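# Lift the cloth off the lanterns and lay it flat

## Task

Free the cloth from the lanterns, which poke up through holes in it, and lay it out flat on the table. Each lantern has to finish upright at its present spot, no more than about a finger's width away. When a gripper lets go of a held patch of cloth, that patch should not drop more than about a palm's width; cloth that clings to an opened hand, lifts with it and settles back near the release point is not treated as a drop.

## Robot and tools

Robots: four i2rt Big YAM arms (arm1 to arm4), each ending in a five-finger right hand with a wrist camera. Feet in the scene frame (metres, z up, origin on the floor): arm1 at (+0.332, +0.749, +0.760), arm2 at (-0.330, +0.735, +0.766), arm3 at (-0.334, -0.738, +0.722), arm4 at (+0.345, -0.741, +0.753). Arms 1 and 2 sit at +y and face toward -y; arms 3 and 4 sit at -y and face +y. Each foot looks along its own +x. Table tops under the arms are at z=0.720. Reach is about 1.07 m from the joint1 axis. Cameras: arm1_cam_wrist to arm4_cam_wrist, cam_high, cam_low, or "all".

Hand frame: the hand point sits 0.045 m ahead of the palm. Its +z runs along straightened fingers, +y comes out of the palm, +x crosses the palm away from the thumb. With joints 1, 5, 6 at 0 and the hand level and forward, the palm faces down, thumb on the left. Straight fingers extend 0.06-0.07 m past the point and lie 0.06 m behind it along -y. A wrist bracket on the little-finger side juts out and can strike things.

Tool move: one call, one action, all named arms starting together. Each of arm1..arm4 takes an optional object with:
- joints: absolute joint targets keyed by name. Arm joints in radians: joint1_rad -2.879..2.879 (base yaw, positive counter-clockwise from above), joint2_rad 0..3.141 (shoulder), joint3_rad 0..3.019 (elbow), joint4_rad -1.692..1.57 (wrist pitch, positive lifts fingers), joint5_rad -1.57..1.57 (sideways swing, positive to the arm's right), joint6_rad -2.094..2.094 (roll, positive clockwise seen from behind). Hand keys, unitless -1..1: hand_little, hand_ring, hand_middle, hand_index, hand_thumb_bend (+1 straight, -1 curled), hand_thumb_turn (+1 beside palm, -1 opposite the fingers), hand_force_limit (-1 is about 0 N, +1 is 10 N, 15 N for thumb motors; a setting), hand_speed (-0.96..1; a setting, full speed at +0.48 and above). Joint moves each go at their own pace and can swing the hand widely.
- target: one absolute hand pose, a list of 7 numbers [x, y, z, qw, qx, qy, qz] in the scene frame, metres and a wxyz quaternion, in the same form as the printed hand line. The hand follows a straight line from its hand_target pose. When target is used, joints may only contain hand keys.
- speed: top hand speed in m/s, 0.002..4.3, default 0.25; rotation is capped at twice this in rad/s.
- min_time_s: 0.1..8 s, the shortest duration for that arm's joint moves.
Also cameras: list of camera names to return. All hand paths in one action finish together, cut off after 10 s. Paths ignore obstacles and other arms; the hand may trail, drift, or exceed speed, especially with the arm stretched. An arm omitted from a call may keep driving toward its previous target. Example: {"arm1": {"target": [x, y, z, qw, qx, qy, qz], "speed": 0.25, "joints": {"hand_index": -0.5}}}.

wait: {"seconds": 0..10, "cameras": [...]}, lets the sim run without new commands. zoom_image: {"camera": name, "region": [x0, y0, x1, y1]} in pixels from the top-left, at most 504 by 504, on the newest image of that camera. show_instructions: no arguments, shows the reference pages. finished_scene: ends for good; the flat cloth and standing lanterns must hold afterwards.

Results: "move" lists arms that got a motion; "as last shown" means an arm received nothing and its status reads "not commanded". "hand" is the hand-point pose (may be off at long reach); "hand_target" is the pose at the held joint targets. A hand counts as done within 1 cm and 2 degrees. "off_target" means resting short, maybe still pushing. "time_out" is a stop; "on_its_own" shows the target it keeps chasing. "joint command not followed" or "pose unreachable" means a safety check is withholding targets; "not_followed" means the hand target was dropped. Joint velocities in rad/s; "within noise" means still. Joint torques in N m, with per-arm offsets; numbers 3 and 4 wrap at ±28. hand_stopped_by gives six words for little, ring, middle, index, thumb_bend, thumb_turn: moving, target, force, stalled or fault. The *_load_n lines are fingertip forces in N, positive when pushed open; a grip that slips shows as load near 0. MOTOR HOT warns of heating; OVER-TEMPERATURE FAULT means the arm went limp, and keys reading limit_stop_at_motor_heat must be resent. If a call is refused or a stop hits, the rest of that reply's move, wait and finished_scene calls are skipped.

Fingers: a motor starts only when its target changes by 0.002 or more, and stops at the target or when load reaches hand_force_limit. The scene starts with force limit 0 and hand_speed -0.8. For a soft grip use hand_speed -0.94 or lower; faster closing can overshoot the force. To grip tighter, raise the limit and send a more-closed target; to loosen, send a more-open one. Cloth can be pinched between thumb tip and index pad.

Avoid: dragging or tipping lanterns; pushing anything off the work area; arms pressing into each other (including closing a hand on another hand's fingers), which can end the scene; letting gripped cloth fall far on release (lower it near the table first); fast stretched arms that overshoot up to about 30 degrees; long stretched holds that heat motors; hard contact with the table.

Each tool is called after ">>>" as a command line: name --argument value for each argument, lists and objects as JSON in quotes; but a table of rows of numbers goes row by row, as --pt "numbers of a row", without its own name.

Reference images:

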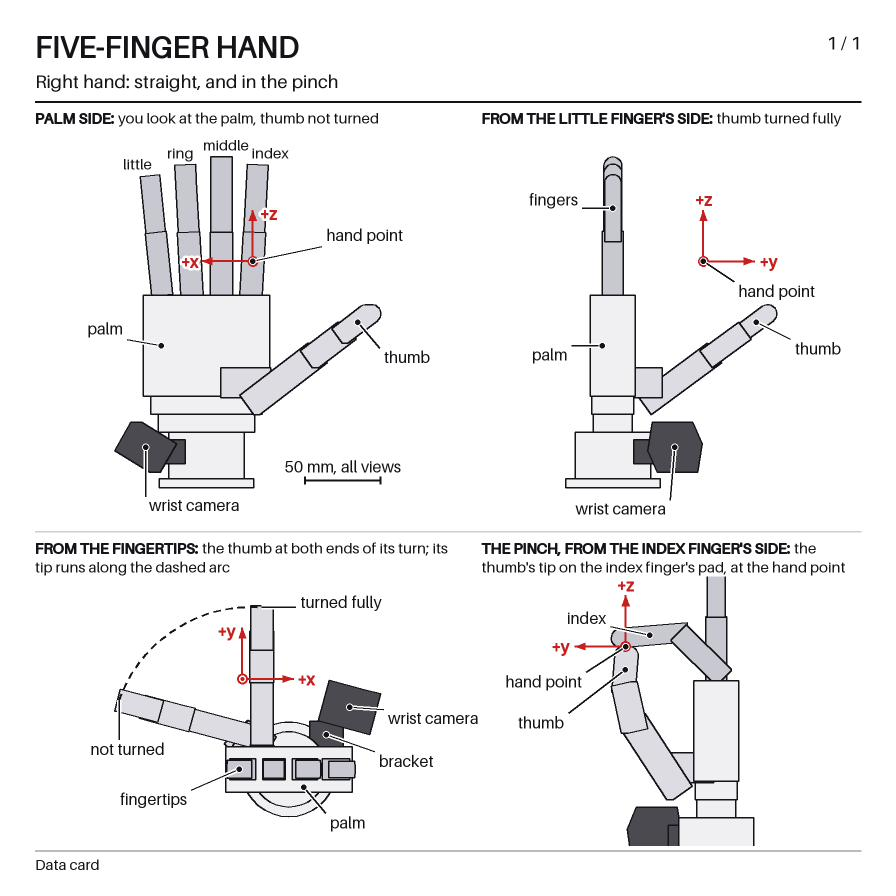

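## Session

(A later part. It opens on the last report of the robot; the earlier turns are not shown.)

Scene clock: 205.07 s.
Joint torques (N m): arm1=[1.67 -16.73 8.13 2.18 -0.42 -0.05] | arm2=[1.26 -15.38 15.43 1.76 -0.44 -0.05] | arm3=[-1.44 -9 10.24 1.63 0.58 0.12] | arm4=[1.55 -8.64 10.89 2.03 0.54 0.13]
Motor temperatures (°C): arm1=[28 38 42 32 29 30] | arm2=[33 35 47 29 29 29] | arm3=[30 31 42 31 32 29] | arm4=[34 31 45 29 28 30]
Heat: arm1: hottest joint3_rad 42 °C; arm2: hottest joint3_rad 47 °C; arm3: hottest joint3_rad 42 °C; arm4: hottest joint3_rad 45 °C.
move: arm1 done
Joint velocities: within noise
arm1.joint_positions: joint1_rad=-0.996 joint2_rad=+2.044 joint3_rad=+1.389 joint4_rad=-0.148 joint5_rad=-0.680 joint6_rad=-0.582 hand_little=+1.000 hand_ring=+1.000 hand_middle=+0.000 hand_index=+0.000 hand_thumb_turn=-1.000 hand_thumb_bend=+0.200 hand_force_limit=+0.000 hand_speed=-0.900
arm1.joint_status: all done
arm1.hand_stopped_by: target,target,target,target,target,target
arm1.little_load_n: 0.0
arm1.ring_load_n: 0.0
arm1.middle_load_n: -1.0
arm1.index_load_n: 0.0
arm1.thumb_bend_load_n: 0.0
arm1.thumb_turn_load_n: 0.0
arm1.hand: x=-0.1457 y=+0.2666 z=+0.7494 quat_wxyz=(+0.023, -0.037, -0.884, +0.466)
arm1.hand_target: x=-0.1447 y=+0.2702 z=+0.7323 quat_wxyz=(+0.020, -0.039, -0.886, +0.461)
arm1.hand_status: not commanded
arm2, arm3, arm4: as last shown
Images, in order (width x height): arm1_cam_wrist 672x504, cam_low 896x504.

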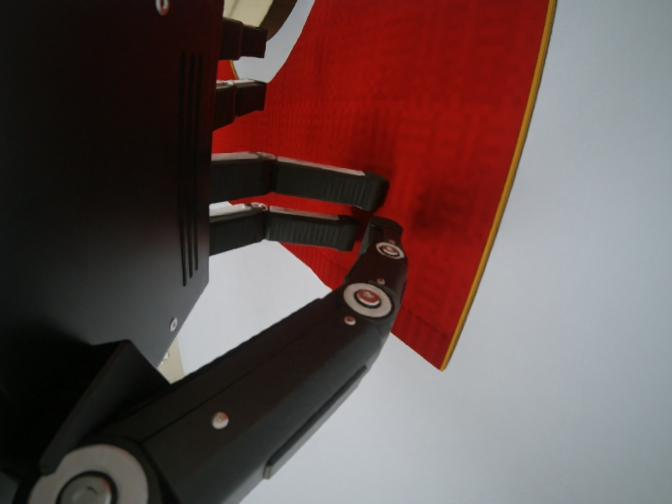

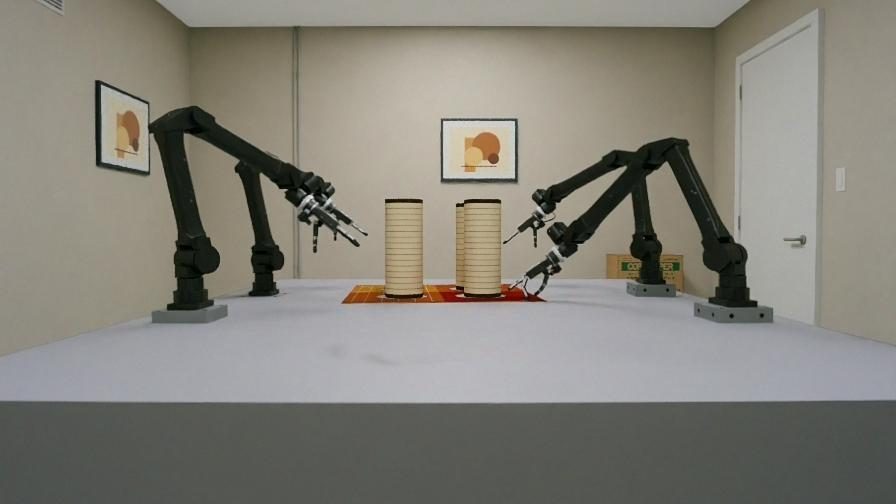

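>>> move --arm1 '{"joints": {"hand_thumb_bend": 0.5, "hand_speed": -0.9}}'

>>> move --arm1 '{"target": [-0.145, 0.273, 0.724, -0.0275, 0.0339, 0.7764, -0.6287], "speed": 0.08, "joints": {"hand_thumb_bend": 0.2}}' --cameras '["arm1_cam_wrist", "cam_low"]'

>>> zoom_image --camera "arm1_cam_wrist" --region '[200, 120, 500, 320]'

>>> zoom_image --camera "cam_low" --region '[490, 260, 590, 310]'

Scene clock: 226.37 s.
Joint torques (N m): arm1=[1.9 -16.5 8.24 1.96 -0.47 -0.07] | arm2=[1.26 -15.27 15.42 1.77 -0.45 -0.04] | arm3=[-1.61 -8.88 10.24 1.62 0.59 0.12] | arm4=[1.49 -8.64 10.92 2.03 0.54 0.12]
Motor temperatures (°C): arm1=[28 39 40 32 29 30] | arm2=[33 36 48 29 28 29] | arm3=[30 31 42 31 32 29] | arm4=[34 31 45 29 28 30]
Heat: arm1: hottest joint3_rad 40 °C; arm2: hottest joint3_rad 48 °C; arm3: hottest joint3_rad 42 °C; arm4: hottest joint3_rad 45 °C.
move: arm1 done
Joint velocities: within noise
arm1.joint_positions: joint1_rad=-0.996 joint2_rad=+2.044 joint3_rad=+1.389 joint4_rad=-0.148 joint5_rad=-0.680 joint6_rad=-0.582 hand_little=+1.000 hand_ring=+1.000 hand_middle=+0.000 hand_index=+0.000 hand_thumb_turn=-1.000 hand_thumb_bend=+0.500 hand_force_limit=+0.000 hand_speed=-0.900
arm1.joint_status: all done
arm1.hand_stopped_by: target,target,target,target,target,target
arm1.little_load_n: 0.0
arm1.ring_load_n: 0.0
arm1.middle_load_n: -1.5
arm1.index_load_n: 0.0
arm1.thumb_bend_load_n: 0.0
arm1.thumb_turn_load_n: 0.0
arm1.hand: x=-0.1457 y=+0.2666 z=+0.7494 quat_wxyz=(+0.023, -0.037, -0.884, +0.466)
arm1.hand_target: x=-0.1447 y=+0.2702 z=+0.7323 quat_wxyz=(+0.020, -0.039, -0.886, +0.461)
arm1.hand_status: not commanded
arm2.joint_positions: joint1_rad=-0.898 joint2_rad=+1.728 joint3_rad=+1.415 joint4_rad=-0.587 joint5_rad=-0.676 joint6_rad=-0.604 hand_little=+1.000 hand_ring=+1.000 hand_middle=+1.000 hand_index=+1.000 hand_thumb_turn=-1.000 hand_thumb_bend=+1.000 hand_force_limit=+0.000 hand_speed=-0.800
arm2.joint_status: not commanded
arm2.hand_stopped_by: target,target,target,target,target,target
arm2.little_load_n: 0.0
arm2.ring_load_n: 0.0
arm2.middle_load_n: 0.0
arm2.index_load_n: 0.0
arm2.thumb_bend_load_n: 0.0
arm2.thumb_turn_load_n: 0.0
arm2.hand: x=-0.7538 y=+0.2913 z=+0.9191 quat_wxyz=(-0.006, -0.046, -0.896, +0.441)
arm2.hand_target: x=-0.7743 y=+0.2816 z=+0.9505 quat_wxyz=(+0.020, -0.039, -0.886, +0.461)
arm2.hand_status: not commanded
arm3.joint_positions: joint1_rad=+1.246 joint2_rad=+1.255 joint3_rad=+1.091 joint4_rad=-0.879 joint5_rad=+0.834 joint6_rad=+0.869 hand_little=+1.000 hand_ring=+1.000 hand_middle=+1.000 hand_index=+1.000 hand_thumb_turn=-1.000 hand_thumb_bend=+1.000 hand_force_limit=+0.000 hand_speed=-0.800
arm3.joint_status: not commanded
arm3.hand_stopped_by: target,target,target,target,target,target
arm3.little_load_n: 0.0
arm3.ring_load_n: 0.0
arm3.middle_load_n: 0.0
arm3.index_load_n: 0.0
arm3.thumb_bend_load_n: 0.0
arm3.thumb_turn_load_n: 0.0
arm3.hand: x=-0.7287 y=-0.4799 z=+0.9430 quat_wxyz=(-0.455, +0.889, +0.045, -0.007)
arm3.hand_target: x=-0.7359 y=-0.4802 z=+0.9500 quat_wxyz=(-0.461, +0.886, +0.039, -0.020)
arm3.hand_status: not commanded
arm4.joint_positions: joint1_rad=+1.021 joint2_rad=+1.315 joint3_rad=+1.003 joint4_rad=-0.646 joint5_rad=+0.722 joint6_rad=+0.687 hand_little=+1.000 hand_ring=+1.000 hand_middle=+1.000 hand_index=+1.000 hand_thumb_turn=-1.000 hand_thumb_bend=+1.000 hand_force_limit=+0.000 hand_speed=-0.800
arm4.joint_status: not commanded
arm4.hand_stopped_by: target,target,target,target,target,target
arm4.little_load_n: 0.0
arm4.ring_load_n: 0.0
arm4.middle_load_n: 0.0
arm4.index_load_n: 0.0
arm4.thumb_bend_load_n: 0.0
arm4.thumb_turn_load_n: 0.0
arm4.hand: x=-0.0290 y=-0.4257 z=+0.9240 quat_wxyz=(-0.445, +0.894, +0.050, +0.007)
arm4.hand_target: x=-0.0488 y=-0.4209 z=+0.9505 quat_wxyz=(-0.461, +0.886, +0.039, -0.020)
arm4.hand_status: not commanded
pictures: none

Scene clock: 229.50 s.
Joint torques (N m): arm1=[1.2 -16.79 6.57 2.32 -0.25 0.11] | arm2=[1.2 -15.33 15.43 1.77 -0.44 -0.05] | arm3=[-1.61 -9 10.26 1.66 0.58 0.11] | arm4=[1.49 -8.64 10.89 2.03 0.54 0.13]
Motor temperatures (°C): arm1=[28 39 40 32 29 30] | arm2=[33 36 48 29 28 29] | arm3=[30 31 42 30 32 29] | arm4=[34 31 46 29 28 30]
Heat: arm1: hottest joint3_rad 40 °C; arm2: hottest joint3_rad 48 °C; arm3: hottest joint3_rad 42 °C; arm4: hottest joint3_rad 46 °C.
move: arm1 off_target
Joint velocities: within noise
arm1.joint_positions: joint1_rad=-1.060 joint2_rad=+2.141 joint3_rad=+1.197 joint4_rad=+0.627 joint5_rad=-0.914 joint6_rad=-0.273 hand_little=+1.000 hand_ring=+1.000 hand_middle=+0.000 hand_index=+0.000 hand_thumb_turn=-1.000 hand_thumb_bend=+0.200 hand_force_limit=+0.000 hand_speed=-0.900
arm1.joint_status: all done
arm1.hand_stopped_by: target,target,target,target,target,target
arm1.little_load_n: 0.0
arm1.ring_load_n: 0.0
arm1.middle_load_n: -0.5
arm1.index_load_n: 0.0
arm1.thumb_bend_load_n: 0.0
arm1.thumb_turn_load_n: 0.0
arm1.hand: x=-0.1432 y=+0.2643 z=+0.7405 quat_wxyz=(+0.030, -0.022, -0.774, +0.633)
arm1.hand_target: x=-0.1445 y=+0.2730 z=+0.7243 quat_wxyz=(+0.027, -0.034, -0.777, +0.629)
arm1.hand_status: off_target (0.019 m and 1.5 deg from the pose sent, 0.026 m and 22.4 deg at the start)
arm2, arm3, arm4: as last shown
arm3.ring_load_n: -0.5
Images, in order (width x height): arm1_cam_wrist 672x504, cam_low 896x504.

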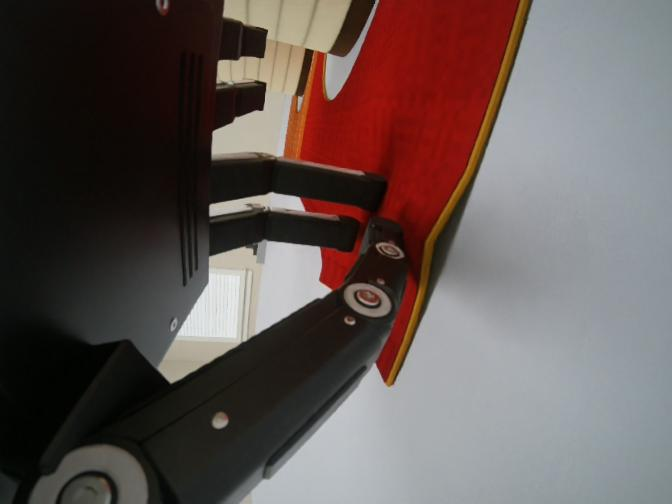

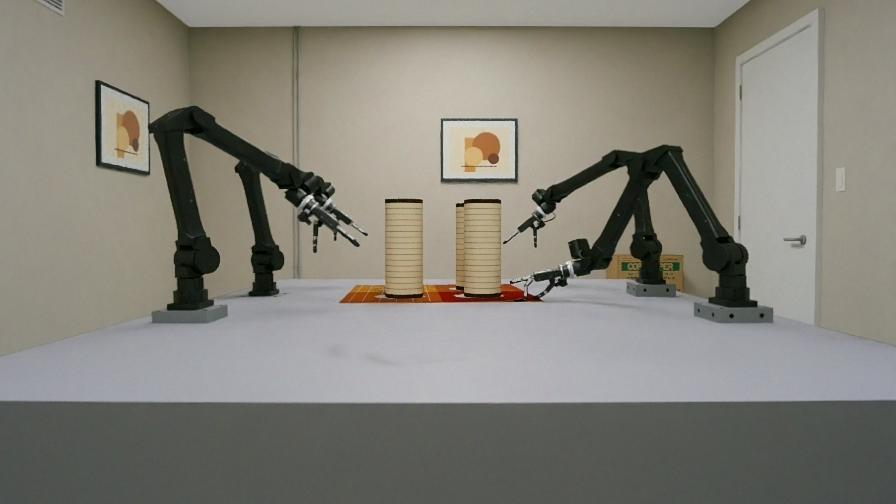

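Scaled by 1.680 from the camera's image (finer frame: 960x720).

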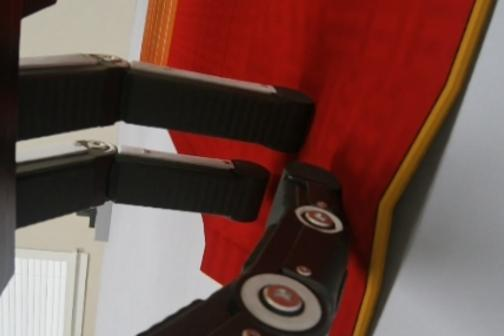

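Scaled by 5.040 from the camera's image (finer frame: 1280x720).

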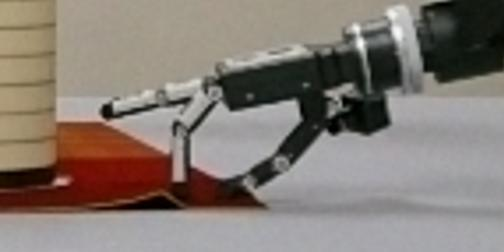

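>>> move --arm1 '{"joints": {"hand_index": -0.6, "hand_middle": -0.6, "hand_speed": -0.93, "hand_force_limit": 0.0}}' --cameras '["arm1_cam_wrist", "cam_low"]'

>>> zoom_image --camera "arm1_cam_wrist" --region '[200, 120, 500, 320]'

>>> zoom_image --camera "cam_low" --region '[490, 260, 590, 310]'

Scene clock: 239.57 s.
Joint torques (N m): arm1=[0.32 -16.44 6.42 2.17 -0.24 0.1] | arm2=[1.26 -15.27 15.43 1.76 -0.44 -0.05] | arm3=[-1.73 -8.76 10.21 1.59 0.58 0.13] | arm4=[1.49 -8.64 10.91 2.03 0.54 0.12]
Motor temperatures (°C): arm1=[28 39 40 32 29 30] | arm2=[33 36 49 29 28 29] | arm3=[30 31 42 30 32 29] | arm4=[33 31 46 28 28 30]
Heat: arm1: hottest joint3_rad 40 °C; arm2: hottest joint3_rad 49 °C; arm3: hottest joint3_rad 42 °C; arm4: hottest joint3_rad 46 °C.
move: arm1 off_target
Joint velocities: within noise
arm1.joint_positions: joint1_rad=-1.060 joint2_rad=+2.141 joint3_rad=+1.197 joint4_rad=+0.631 joint5_rad=-0.914 joint6_rad=-0.272 hand_little=+1.000 hand_ring=+1.000 hand_middle=-0.254 hand_index=-0.287 hand_thumb_turn=-1.000 hand_thumb_bend=+0.200 hand_force_limit=+0.000 hand_speed=-0.930
arm1.joint_status: hand_middle off_target (ended at -0.254, target -0.600); hand_index off_target (ended at -0.287, target -0.600); the others done
arm1.hand_stopped_by: target,target,force,force,target,target
arm1.little_load_n: 0.0
arm1.ring_load_n: 0.0
arm1.middle_load_n: 5.0
arm1.index_load_n: 5.5
arm1.thumb_bend_load_n: 1.5
arm1.thumb_turn_load_n: 0.0
arm1.hand: x=-0.1436 y=+0.2641 z=+0.7409 quat_wxyz=(+0.031, -0.021, -0.773, +0.633)
arm1.hand_target: x=-0.1445 y=+0.2730 z=+0.7242 quat_wxyz=(+0.027, -0.034, -0.777, +0.629)
arm1.hand_status: not commanded
arm2, arm3, arm4: as last shown
arm2.thumb_bend_load_n: -0.5
arm3.ring_load_n: 0.0
Images, in order (width x height): arm1_cam_wrist 672x504, cam_low 896x504.

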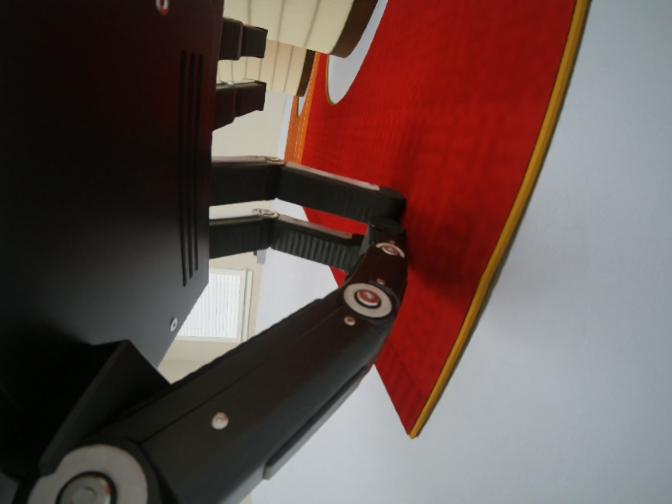

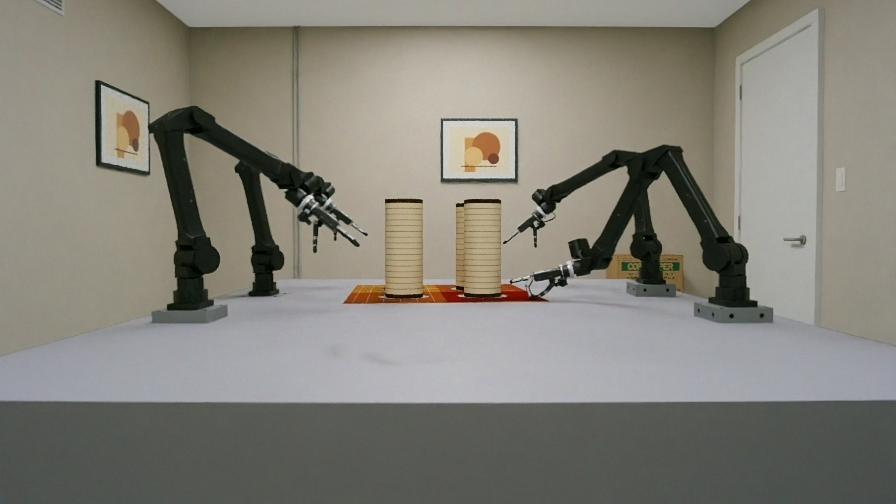

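Scaled by 1.680 from the camera's image (finer frame: 960x720).

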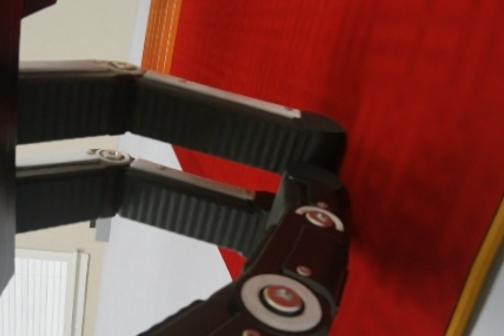

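Scaled by 5.040 from the camera's image (finer frame: 1280x720).

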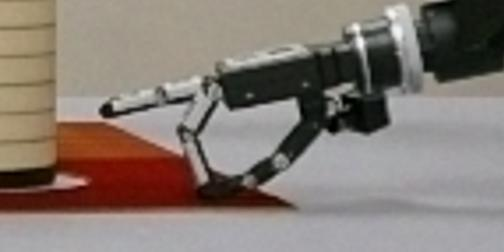

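>>> move --arm1 '{"target": [-0.148, 0.262, 0.80, -0.0184, 0.0395, 0.9055, -0.4222], "speed": 0.12, "joints": {"hand_index": 0.15, "hand_middle": 0.15, "hand_thumb_bend": 0.6, "hand_speed": -0.7}}' --cameras '["arm1_cam_wrist", "cam_low"]'

>>> zoom_image --camera "cam_low" --region '[460, 240, 580, 310]'

Scene clock: 261.17 s.
Joint torques (N m): arm1=[3.25 -20.89 13.72 1.02 -0.4 -0.06] | arm2=[1.26 -15.38 15.43 1.76 -0.44 -0.05] | arm3=[-1.49 -8.82 10.24 1.59 0.6 0.11] | arm4=[1.44 -8.7 10.91 2.03 0.53 0.13]
Motor temperatures (°C): arm1=[28 38 40 32 29 30] | arm2=[33 36 49 29 28 29] | arm3=[30 31 42 30 32 29] | arm4=[33 31 46 28 28 29]
Heat: arm1: hottest joint3_rad 40 °C; arm2: hottest joint3_rad 49 °C; arm3: hottest joint3_rad 42 °C; arm4: hottest joint3_rad 46 °C.
move: arm1 off_target
Joint velocities: within noise
arm1.joint_positions: joint1_rad=-0.988 joint2_rad=+2.020 joint3_rad=+1.456 joint4_rad=-0.401 joint5_rad=-0.616 joint6_rad=-0.610 hand_little=+1.000 hand_ring=+1.000 hand_middle=+0.150 hand_index=+0.150 hand_thumb_turn=-1.000 hand_thumb_bend=+0.599 hand_force_limit=+0.000 hand_speed=-0.700
arm1.joint_status: all done
arm1.hand_stopped_by: target,target,target,target,target,target
arm1.little_load_n: 0.0
arm1.ring_load_n: 0.0
arm1.middle_load_n: 0.0
arm1.index_load_n: 0.0
arm1.thumb_bend_load_n: 0.0
arm1.thumb_turn_load_n: 0.0
arm1.hand: x=-0.1338 y=+0.2828 z=+0.7619 quat_wxyz=(-0.006, -0.061, -0.913, +0.402)
arm1.hand_target: x=-0.1463 y=+0.2632 z=+0.8005 quat_wxyz=(+0.018, -0.040, -0.905, +0.422)
arm1.hand_status: off_target (0.046 m and 4.5 deg from the pose sent, 0.059 m and 28.8 deg at the start)
arm2, arm3, arm4: as last shown
arm2.thumb_bend_load_n: 0.0
arm3.thumb_bend_load_n: 0.5
arm4.index_load_n: -0.5
Images, in order (width x height): arm1_cam_wrist 672x504, cam_low 896x504.

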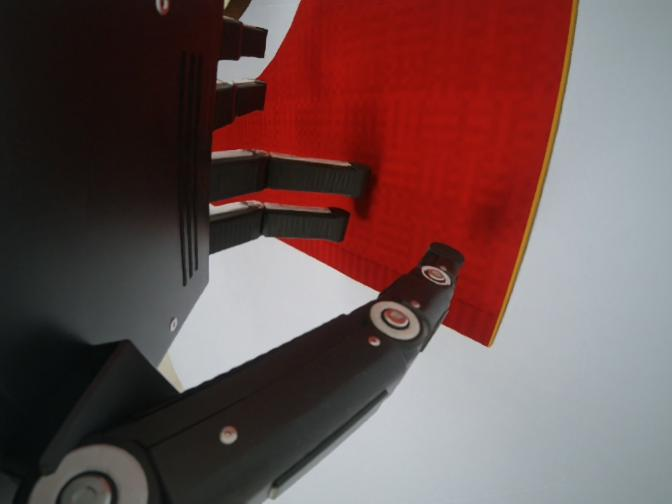

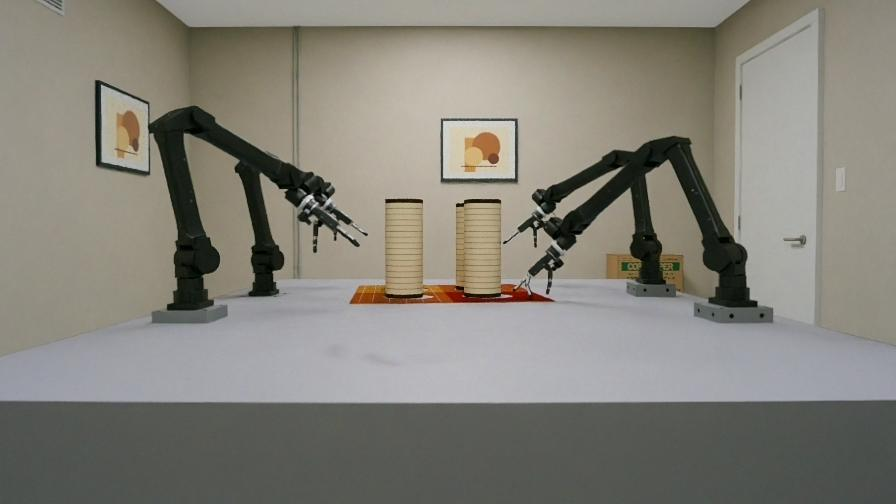

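Scaled by 4.200 from the camera's image (finer frame: 1280x720).

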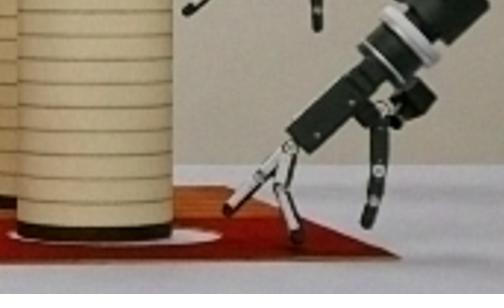

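>>> move --arm1 '{"target": [-0.155, 0.272, 0.775, -0.0184, 0.0395, 0.9055, -0.4222], "speed": 0.08}' --cameras '["arm1_cam_wrist", "cam_low", "cam_high"]'

>>> zoom_image --camera "cam_low" --region '[460, 240, 580, 310]'

>>> zoom_image --camera "cam_high" --region '[280, 190, 460, 370]'

Scene clock: 270.27 s.
Joint torques (N m): arm1=[1.55 -19.08 12.51 2.25 -0.59 -0.04] | arm2=[1.2 -15.33 15.43 1.74 -0.45 -0.05] | arm3=[-1.32 -8.82 10.25 1.62 0.58 0.12] | arm4=[1.44 -8.7 10.89 2.02 0.54 0.13]
Motor temperatures (°C): arm1=[28 39 40 32 29 30] | arm2=[33 36 49 29 28 29] | arm3=[30 31 42 30 32 29] | arm4=[33 31 46 28 28 29]
Heat: arm1: hottest joint3_rad 40 °C; arm2: hottest joint3_rad 49 °C; arm3: hottest joint3_rad 42 °C; arm4: hottest joint3_rad 46 °C.
move: arm1 off_target
Joint velocities: within noise
arm1.joint_positions: joint1_rad=-0.988 joint2_rad=+2.020 joint3_rad=+1.456 joint4_rad=-0.390 joint5_rad=-0.622 joint6_rad=-0.630 hand_little=+1.000 hand_ring=+1.000 hand_middle=+0.150 hand_index=+0.150 hand_thumb_turn=-1.000 hand_thumb_bend=+0.599 hand_force_limit=+0.000 hand_speed=-0.700
arm1.joint_status: not commanded
arm1.hand_stopped_by: target,target,target,target,target,target
arm1.little_load_n: 0.0
arm1.ring_load_n: 0.0
arm1.middle_load_n: 0.0
arm1.index_load_n: 0.0
arm1.thumb_bend_load_n: 0.0
arm1.thumb_turn_load_n: 0.5
arm1.hand: x=-0.1361 y=+0.2811 z=+0.7628 quat_wxyz=(-0.001, -0.049, -0.912, +0.407)
arm1.hand_target: x=-0.1543 y=+0.2727 z=+0.7754 quat_wxyz=(+0.019, -0.039, -0.906, +0.422)
arm1.hand_status: off_target (0.024 m and 3.1 deg from the pose sent, 0.027 m and 4.5 deg at the start)
arm2, arm3, arm4: as last shown
arm3.ring_load_n: -0.5
arm3.thumb_bend_load_n: 0.0
arm4.index_load_n: 0.0
pictures: arm1_cam_wrist, cam_high, cam_low
Images, in order (width x height): arm1_cam_wrist 672x504, cam_high 896x504, cam_low 896x504.

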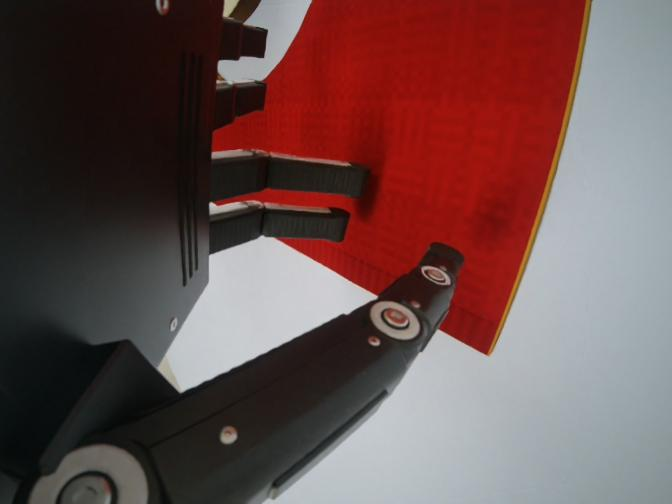

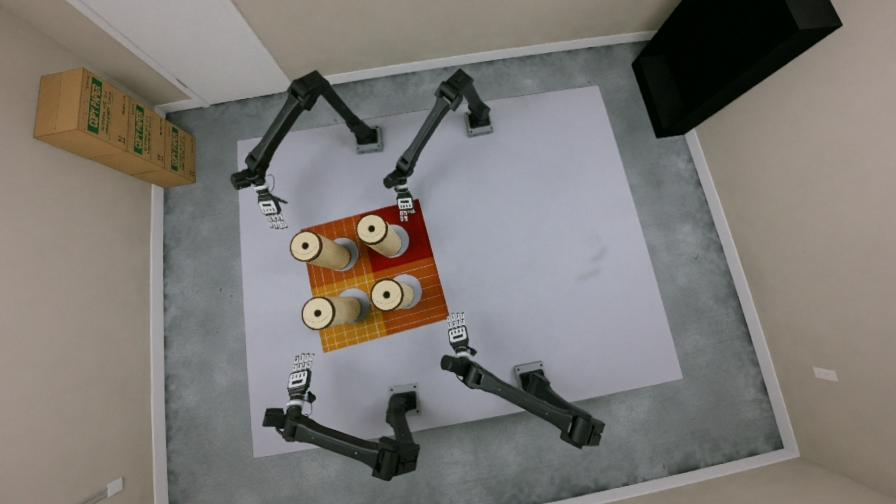

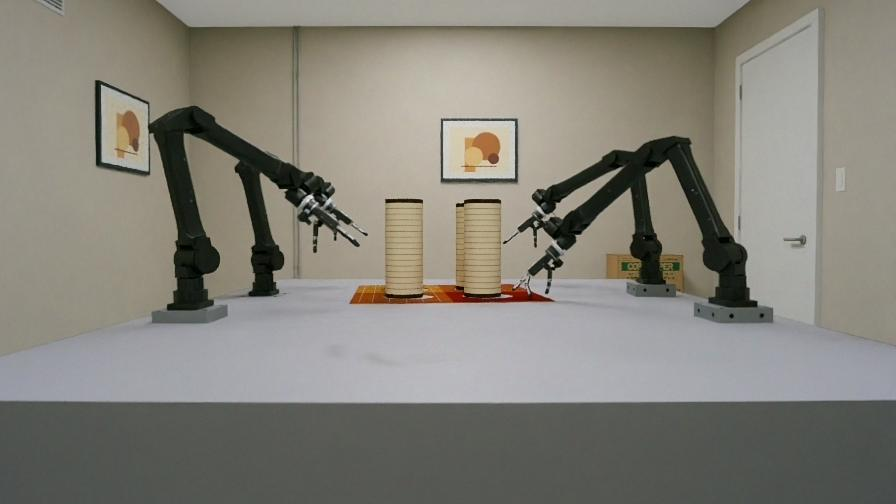

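Scaled by 4.200 from the camera's image (finer frame: 1280x720).

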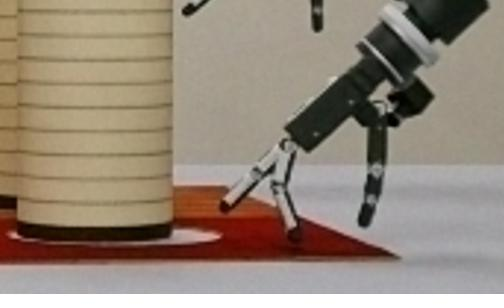

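Scaled by 2.800 from the camera's image (finer frame: 1280x720).

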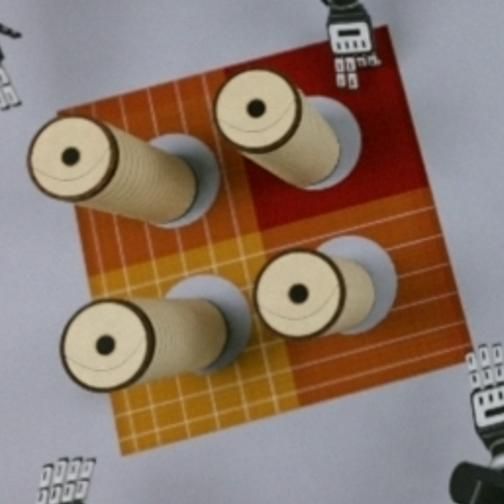

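>>> move --arm1 '{"target": [-0.15, 0.272, 0.745, -0.0184, 0.0395, 0.9055, -0.4222], "speed": 0.08}'

>>> move --arm1 '{"target": [-0.16, 0.250, 0.735, -0.0184, 0.0395, 0.9055, -0.4222], "speed": 0.05}' --cameras '["arm1_cam_wrist", "cam_low", "cam_high"]'

>>> zoom_image --camera "cam_low" --region '[460, 240, 580, 310]'

>>> zoom_image --camera "cam_high" --region '[280, 190, 460, 370]'

Scene clock: 276.70 s.
Joint torques (N m): arm1=[1.38 -18.02 9.39 1.96 -0.35 0] | arm2=[1.2 -15.33 15.42 1.77 -0.44 -0.05] | arm3=[-1.61 -8.94 10.22 1.69 0.58 0.12] | arm4=[1.49 -8.64 10.92 2.04 0.53 0.13]
Motor temperatures (°C): arm1=[28 39 40 32 29 30] | arm2=[33 36 49 29 28 29] | arm3=[30 31 42 30 32 29] | arm4=[33 31 47 28 28 29]
Heat: arm1: hottest joint3_rad 40 °C; arm2: hottest joint3_rad 49 °C; arm3: hottest joint3_rad 42 °C; arm4: hottest joint3_rad 47 °C.
move: arm1 done
Joint velocities: within noise
arm1.joint_positions: joint1_rad=-0.988 joint2_rad=+2.044 joint3_rad=+1.456 joint4_rad=-0.316 joint5_rad=-0.626 joint6_rad=-0.630 hand_little=+1.000 hand_ring=+1.000 hand_middle=+0.150 hand_index=+0.150 hand_thumb_turn=-1.000 hand_thumb_bend=+0.599 hand_force_limit=+0.000 hand_speed=-0.700
arm1.joint_status: not commanded
arm1.hand_stopped_by: target,target,target,target,target,target
arm1.little_load_n: 0.0
arm1.ring_load_n: 0.0
arm1.middle_load_n: -0.5
arm1.index_load_n: 0.0
arm1.thumb_bend_load_n: 0.0
arm1.thumb_turn_load_n: 0.0
arm1.hand: x=-0.1468 y=+0.2727 z=+0.7541 quat_wxyz=(+0.016, -0.040, -0.905, +0.423)
arm1.hand_target: x=-0.1497 y=+0.2721 z=+0.7450 quat_wxyz=(+0.018, -0.040, -0.905, +0.422)
arm1.hand_status: done (0.010 m and 0.3 deg from the pose sent, 0.024 m and 3.1 deg at the start)
arm2, arm3, arm4: as last shown
arm3.ring_load_n: 0.0
pictures: none

Scene clock: 277.73 s.
Joint torques (N m): arm1=[2.96 -16.03 12.08 1.94 -0.01 -0.01] | arm2=[1.2 -15.38 15.43 1.76 -0.44 -0.05] | arm3=[-1.67 -8.7 10.19 1.61 0.58 0.12] | arm4=[1.38 -8.7 10.92 2.03 0.54 0.12]
Motor temperatures (°C): arm1=[28 39 40 32 29 30] | arm2=[33 36 49 29 28 29] | arm3=[30 31 42 30 32 29] | arm4=[33 31 47 28 28 29]
Heat: arm1: hottest joint3_rad 40 °C; arm2: hottest joint3_rad 49 °C; arm3: hottest joint3_rad 42 °C; arm4: hottest joint3_rad 47 °C.
move: arm1 off_target
Joint velocities: within noise
arm1.joint_positions: joint1_rad=-0.983 joint2_rad=+2.072 joint3_rad=+1.496 joint4_rad=-0.312 joint5_rad=-0.624 joint6_rad=-0.615 hand_little=+1.000 hand_ring=+1.000 hand_middle=+0.150 hand_index=+0.150 hand_thumb_turn=-1.000 hand_thumb_bend=+0.599 hand_force_limit=+0.000 hand_speed=-0.700
arm1.joint_status: not commanded
arm1.hand_stopped_by: target,target,target,target,target,target
arm1.little_load_n: 0.0
arm1.ring_load_n: 0.0
arm1.middle_load_n: -2.5
arm1.index_load_n: 0.0
arm1.thumb_bend_load_n: 0.0
arm1.thumb_turn_load_n: 0.0
arm1.hand: x=-0.1558 y=+0.2621 z=+0.7525 quat_wxyz=(+0.018, -0.043, -0.903, +0.426)
arm1.hand_target: x=-0.1591 y=+0.2508 z=+0.7354 quat_wxyz=(+0.018, -0.039, -0.905, +0.422)
arm1.hand_status: off_target (0.022 m and 0.7 deg from the pose sent, 0.032 m and 0.3 deg at the start)
arm2, arm3, arm4: as last shown
arm2.thumb_bend_load_n: 0.5
arm3.little_load_n: -0.5
arm3.middle_load_n: -0.5
pictures: arm1_cam_wrist, cam_high, cam_low
Images, in order (width x height): arm1_cam_wrist 672x504, cam_high 896x504, cam_low 896x504.

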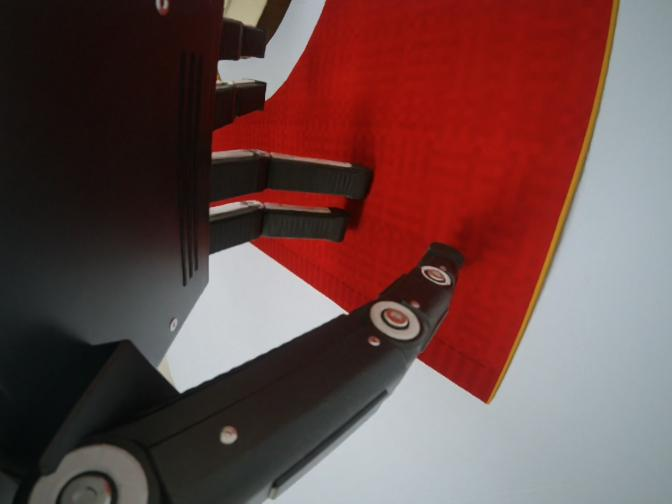

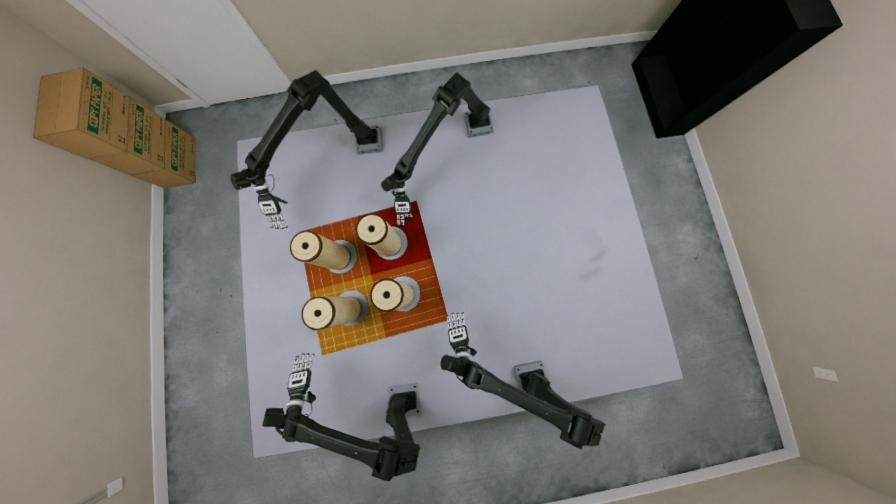

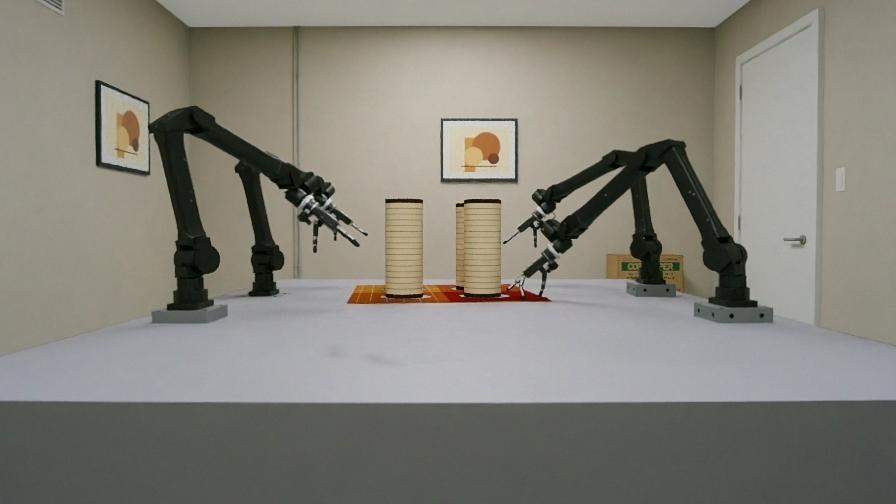

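Scaled by 4.200 from the camera's image (finer frame: 1280x720).

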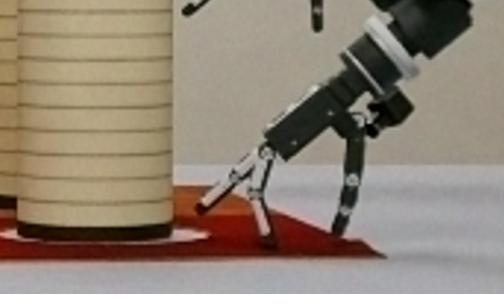

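Scaled by 2.800 from the camera's image (finer frame: 1280x720).

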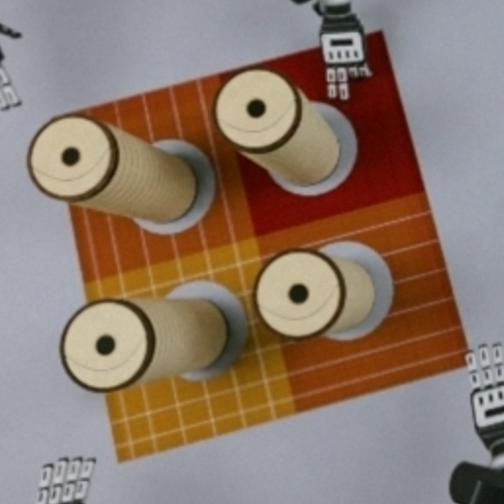

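>>> move --arm1 '{"target": [-0.158, 0.232, 0.733, -0.0184, 0.0395, 0.9055, -0.4222], "speed": 0.05}' --cameras '["arm1_cam_wrist", "cam_low", "cam_high"]'

>>> zoom_image --camera "cam_low" --region '[460, 240, 580, 310]'

>>> zoom_image --camera "cam_high" --region '[280, 190, 460, 370]'

Scene clock: 282.90 s.
Joint torques (N m): arm1=[3.31 -16.56 12.15 1.83 -0.17 0.08] | arm2=[1.26 -15.33 15.43 1.73 -0.45 -0.04] | arm3=[-1.44 -8.64 10.22 1.65 0.57 0.14] | arm4=[1.49 -8.64 10.93 2.03 0.54 0.13]
Motor temperatures (°C): arm1=[28 39 40 32 29 30] | arm2=[33 36 50 29 28 29] | arm3=[30 31 42 30 32 29] | arm4=[33 31 47 28 28 29]
Heat: arm1: hottest joint3_rad 40 °C; arm2: hottest joint3_rad 50 °C; arm3: hottest joint3_rad 42 °C; arm4: hottest joint3_rad 47 °C.
move: arm1 off_target
Joint velocities: within noise
arm1.joint_positions: joint1_rad=-0.964 joint2_rad=+2.093 joint3_rad=+1.530 joint4_rad=-0.307 joint5_rad=-0.603 joint6_rad=-0.598 hand_little=+1.000 hand_ring=+1.000 hand_middle=+0.150 hand_index=+0.150 hand_thumb_turn=-1.000 hand_thumb_bend=+0.599 hand_force_limit=+0.000 hand_speed=-0.700
arm1.joint_status: not commanded
arm1.hand_stopped_by: target,target,target,target,target,target
arm1.little_load_n: 0.0
arm1.ring_load_n: 0.0
arm1.middle_load_n: -2.5
arm1.index_load_n: 0.0
arm1.thumb_bend_load_n: 0.0
arm1.thumb_turn_load_n: 0.0
arm1.hand: x=-0.1590 y=+0.2463 z=+0.7525 quat_wxyz=(+0.024, -0.043, -0.903, +0.427)
arm1.hand_target: x=-0.1569 y=+0.2331 z=+0.7334 quat_wxyz=(+0.019, -0.039, -0.905, +0.422)
arm1.hand_status: off_target (0.024 m and 0.9 deg from the pose sent, 0.036 m and 0.7 deg at the start)
arm2, arm3, arm4: as last shown
arm2.middle_load_n: -0.5
arm2.thumb_bend_load_n: 0.0
arm3.little_load_n: 0.0
arm3.middle_load_n: 0.0
arm4.ring_load_n: 0.5
pictures: arm1_cam_wrist, cam_high, cam_low
Images, in order (width x height): arm1_cam_wrist 672x504, cam_high 896x504, cam_low 896x504.

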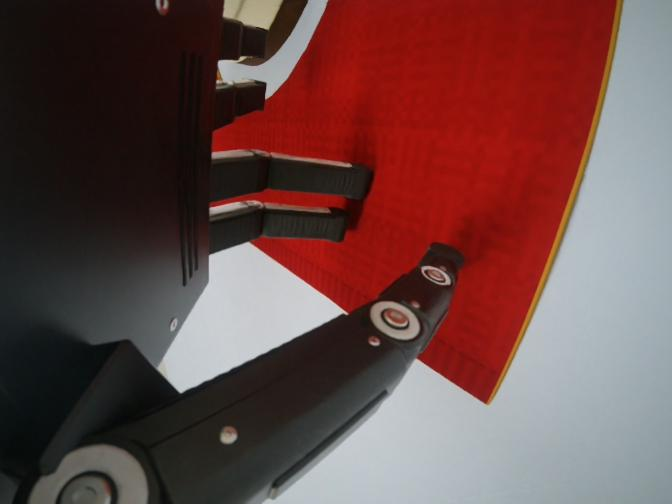

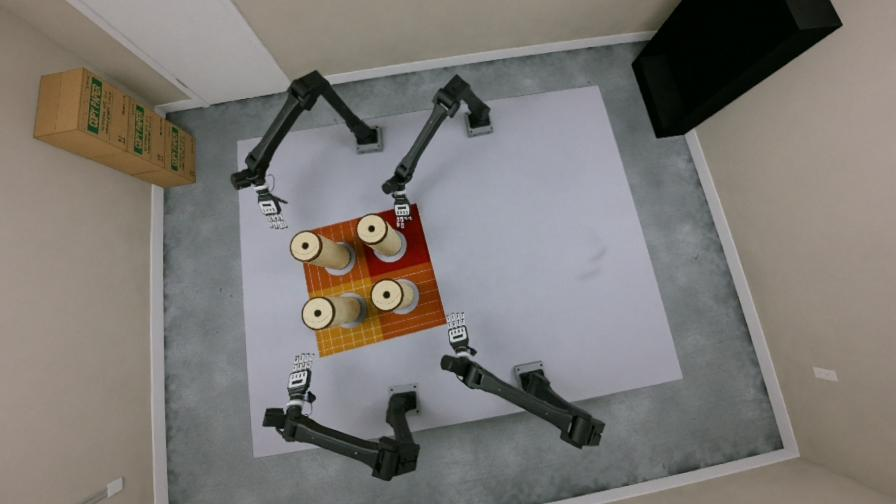

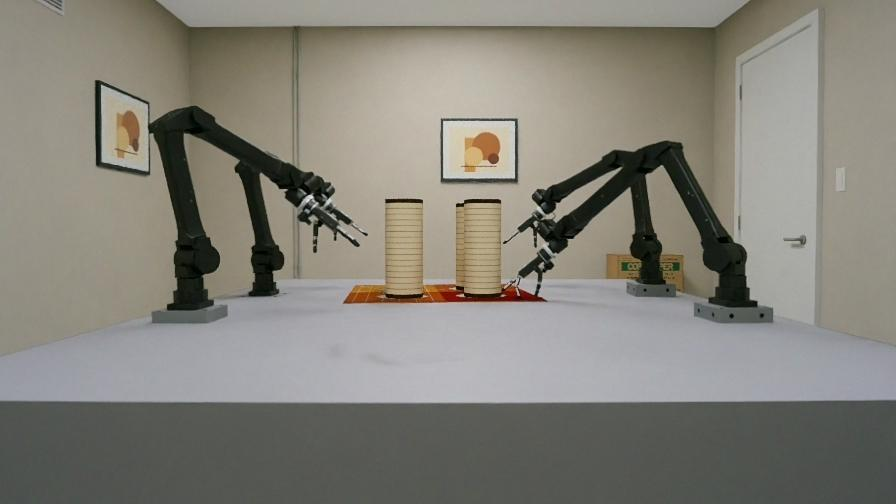

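Scaled by 4.200 from the camera's image (finer frame: 1280x720).

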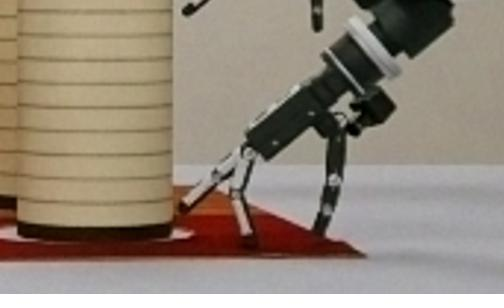

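Scaled by 2.800 from the camera's image (finer frame: 1280x720).

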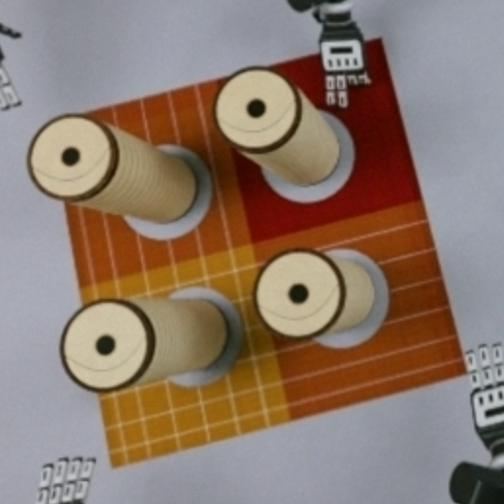

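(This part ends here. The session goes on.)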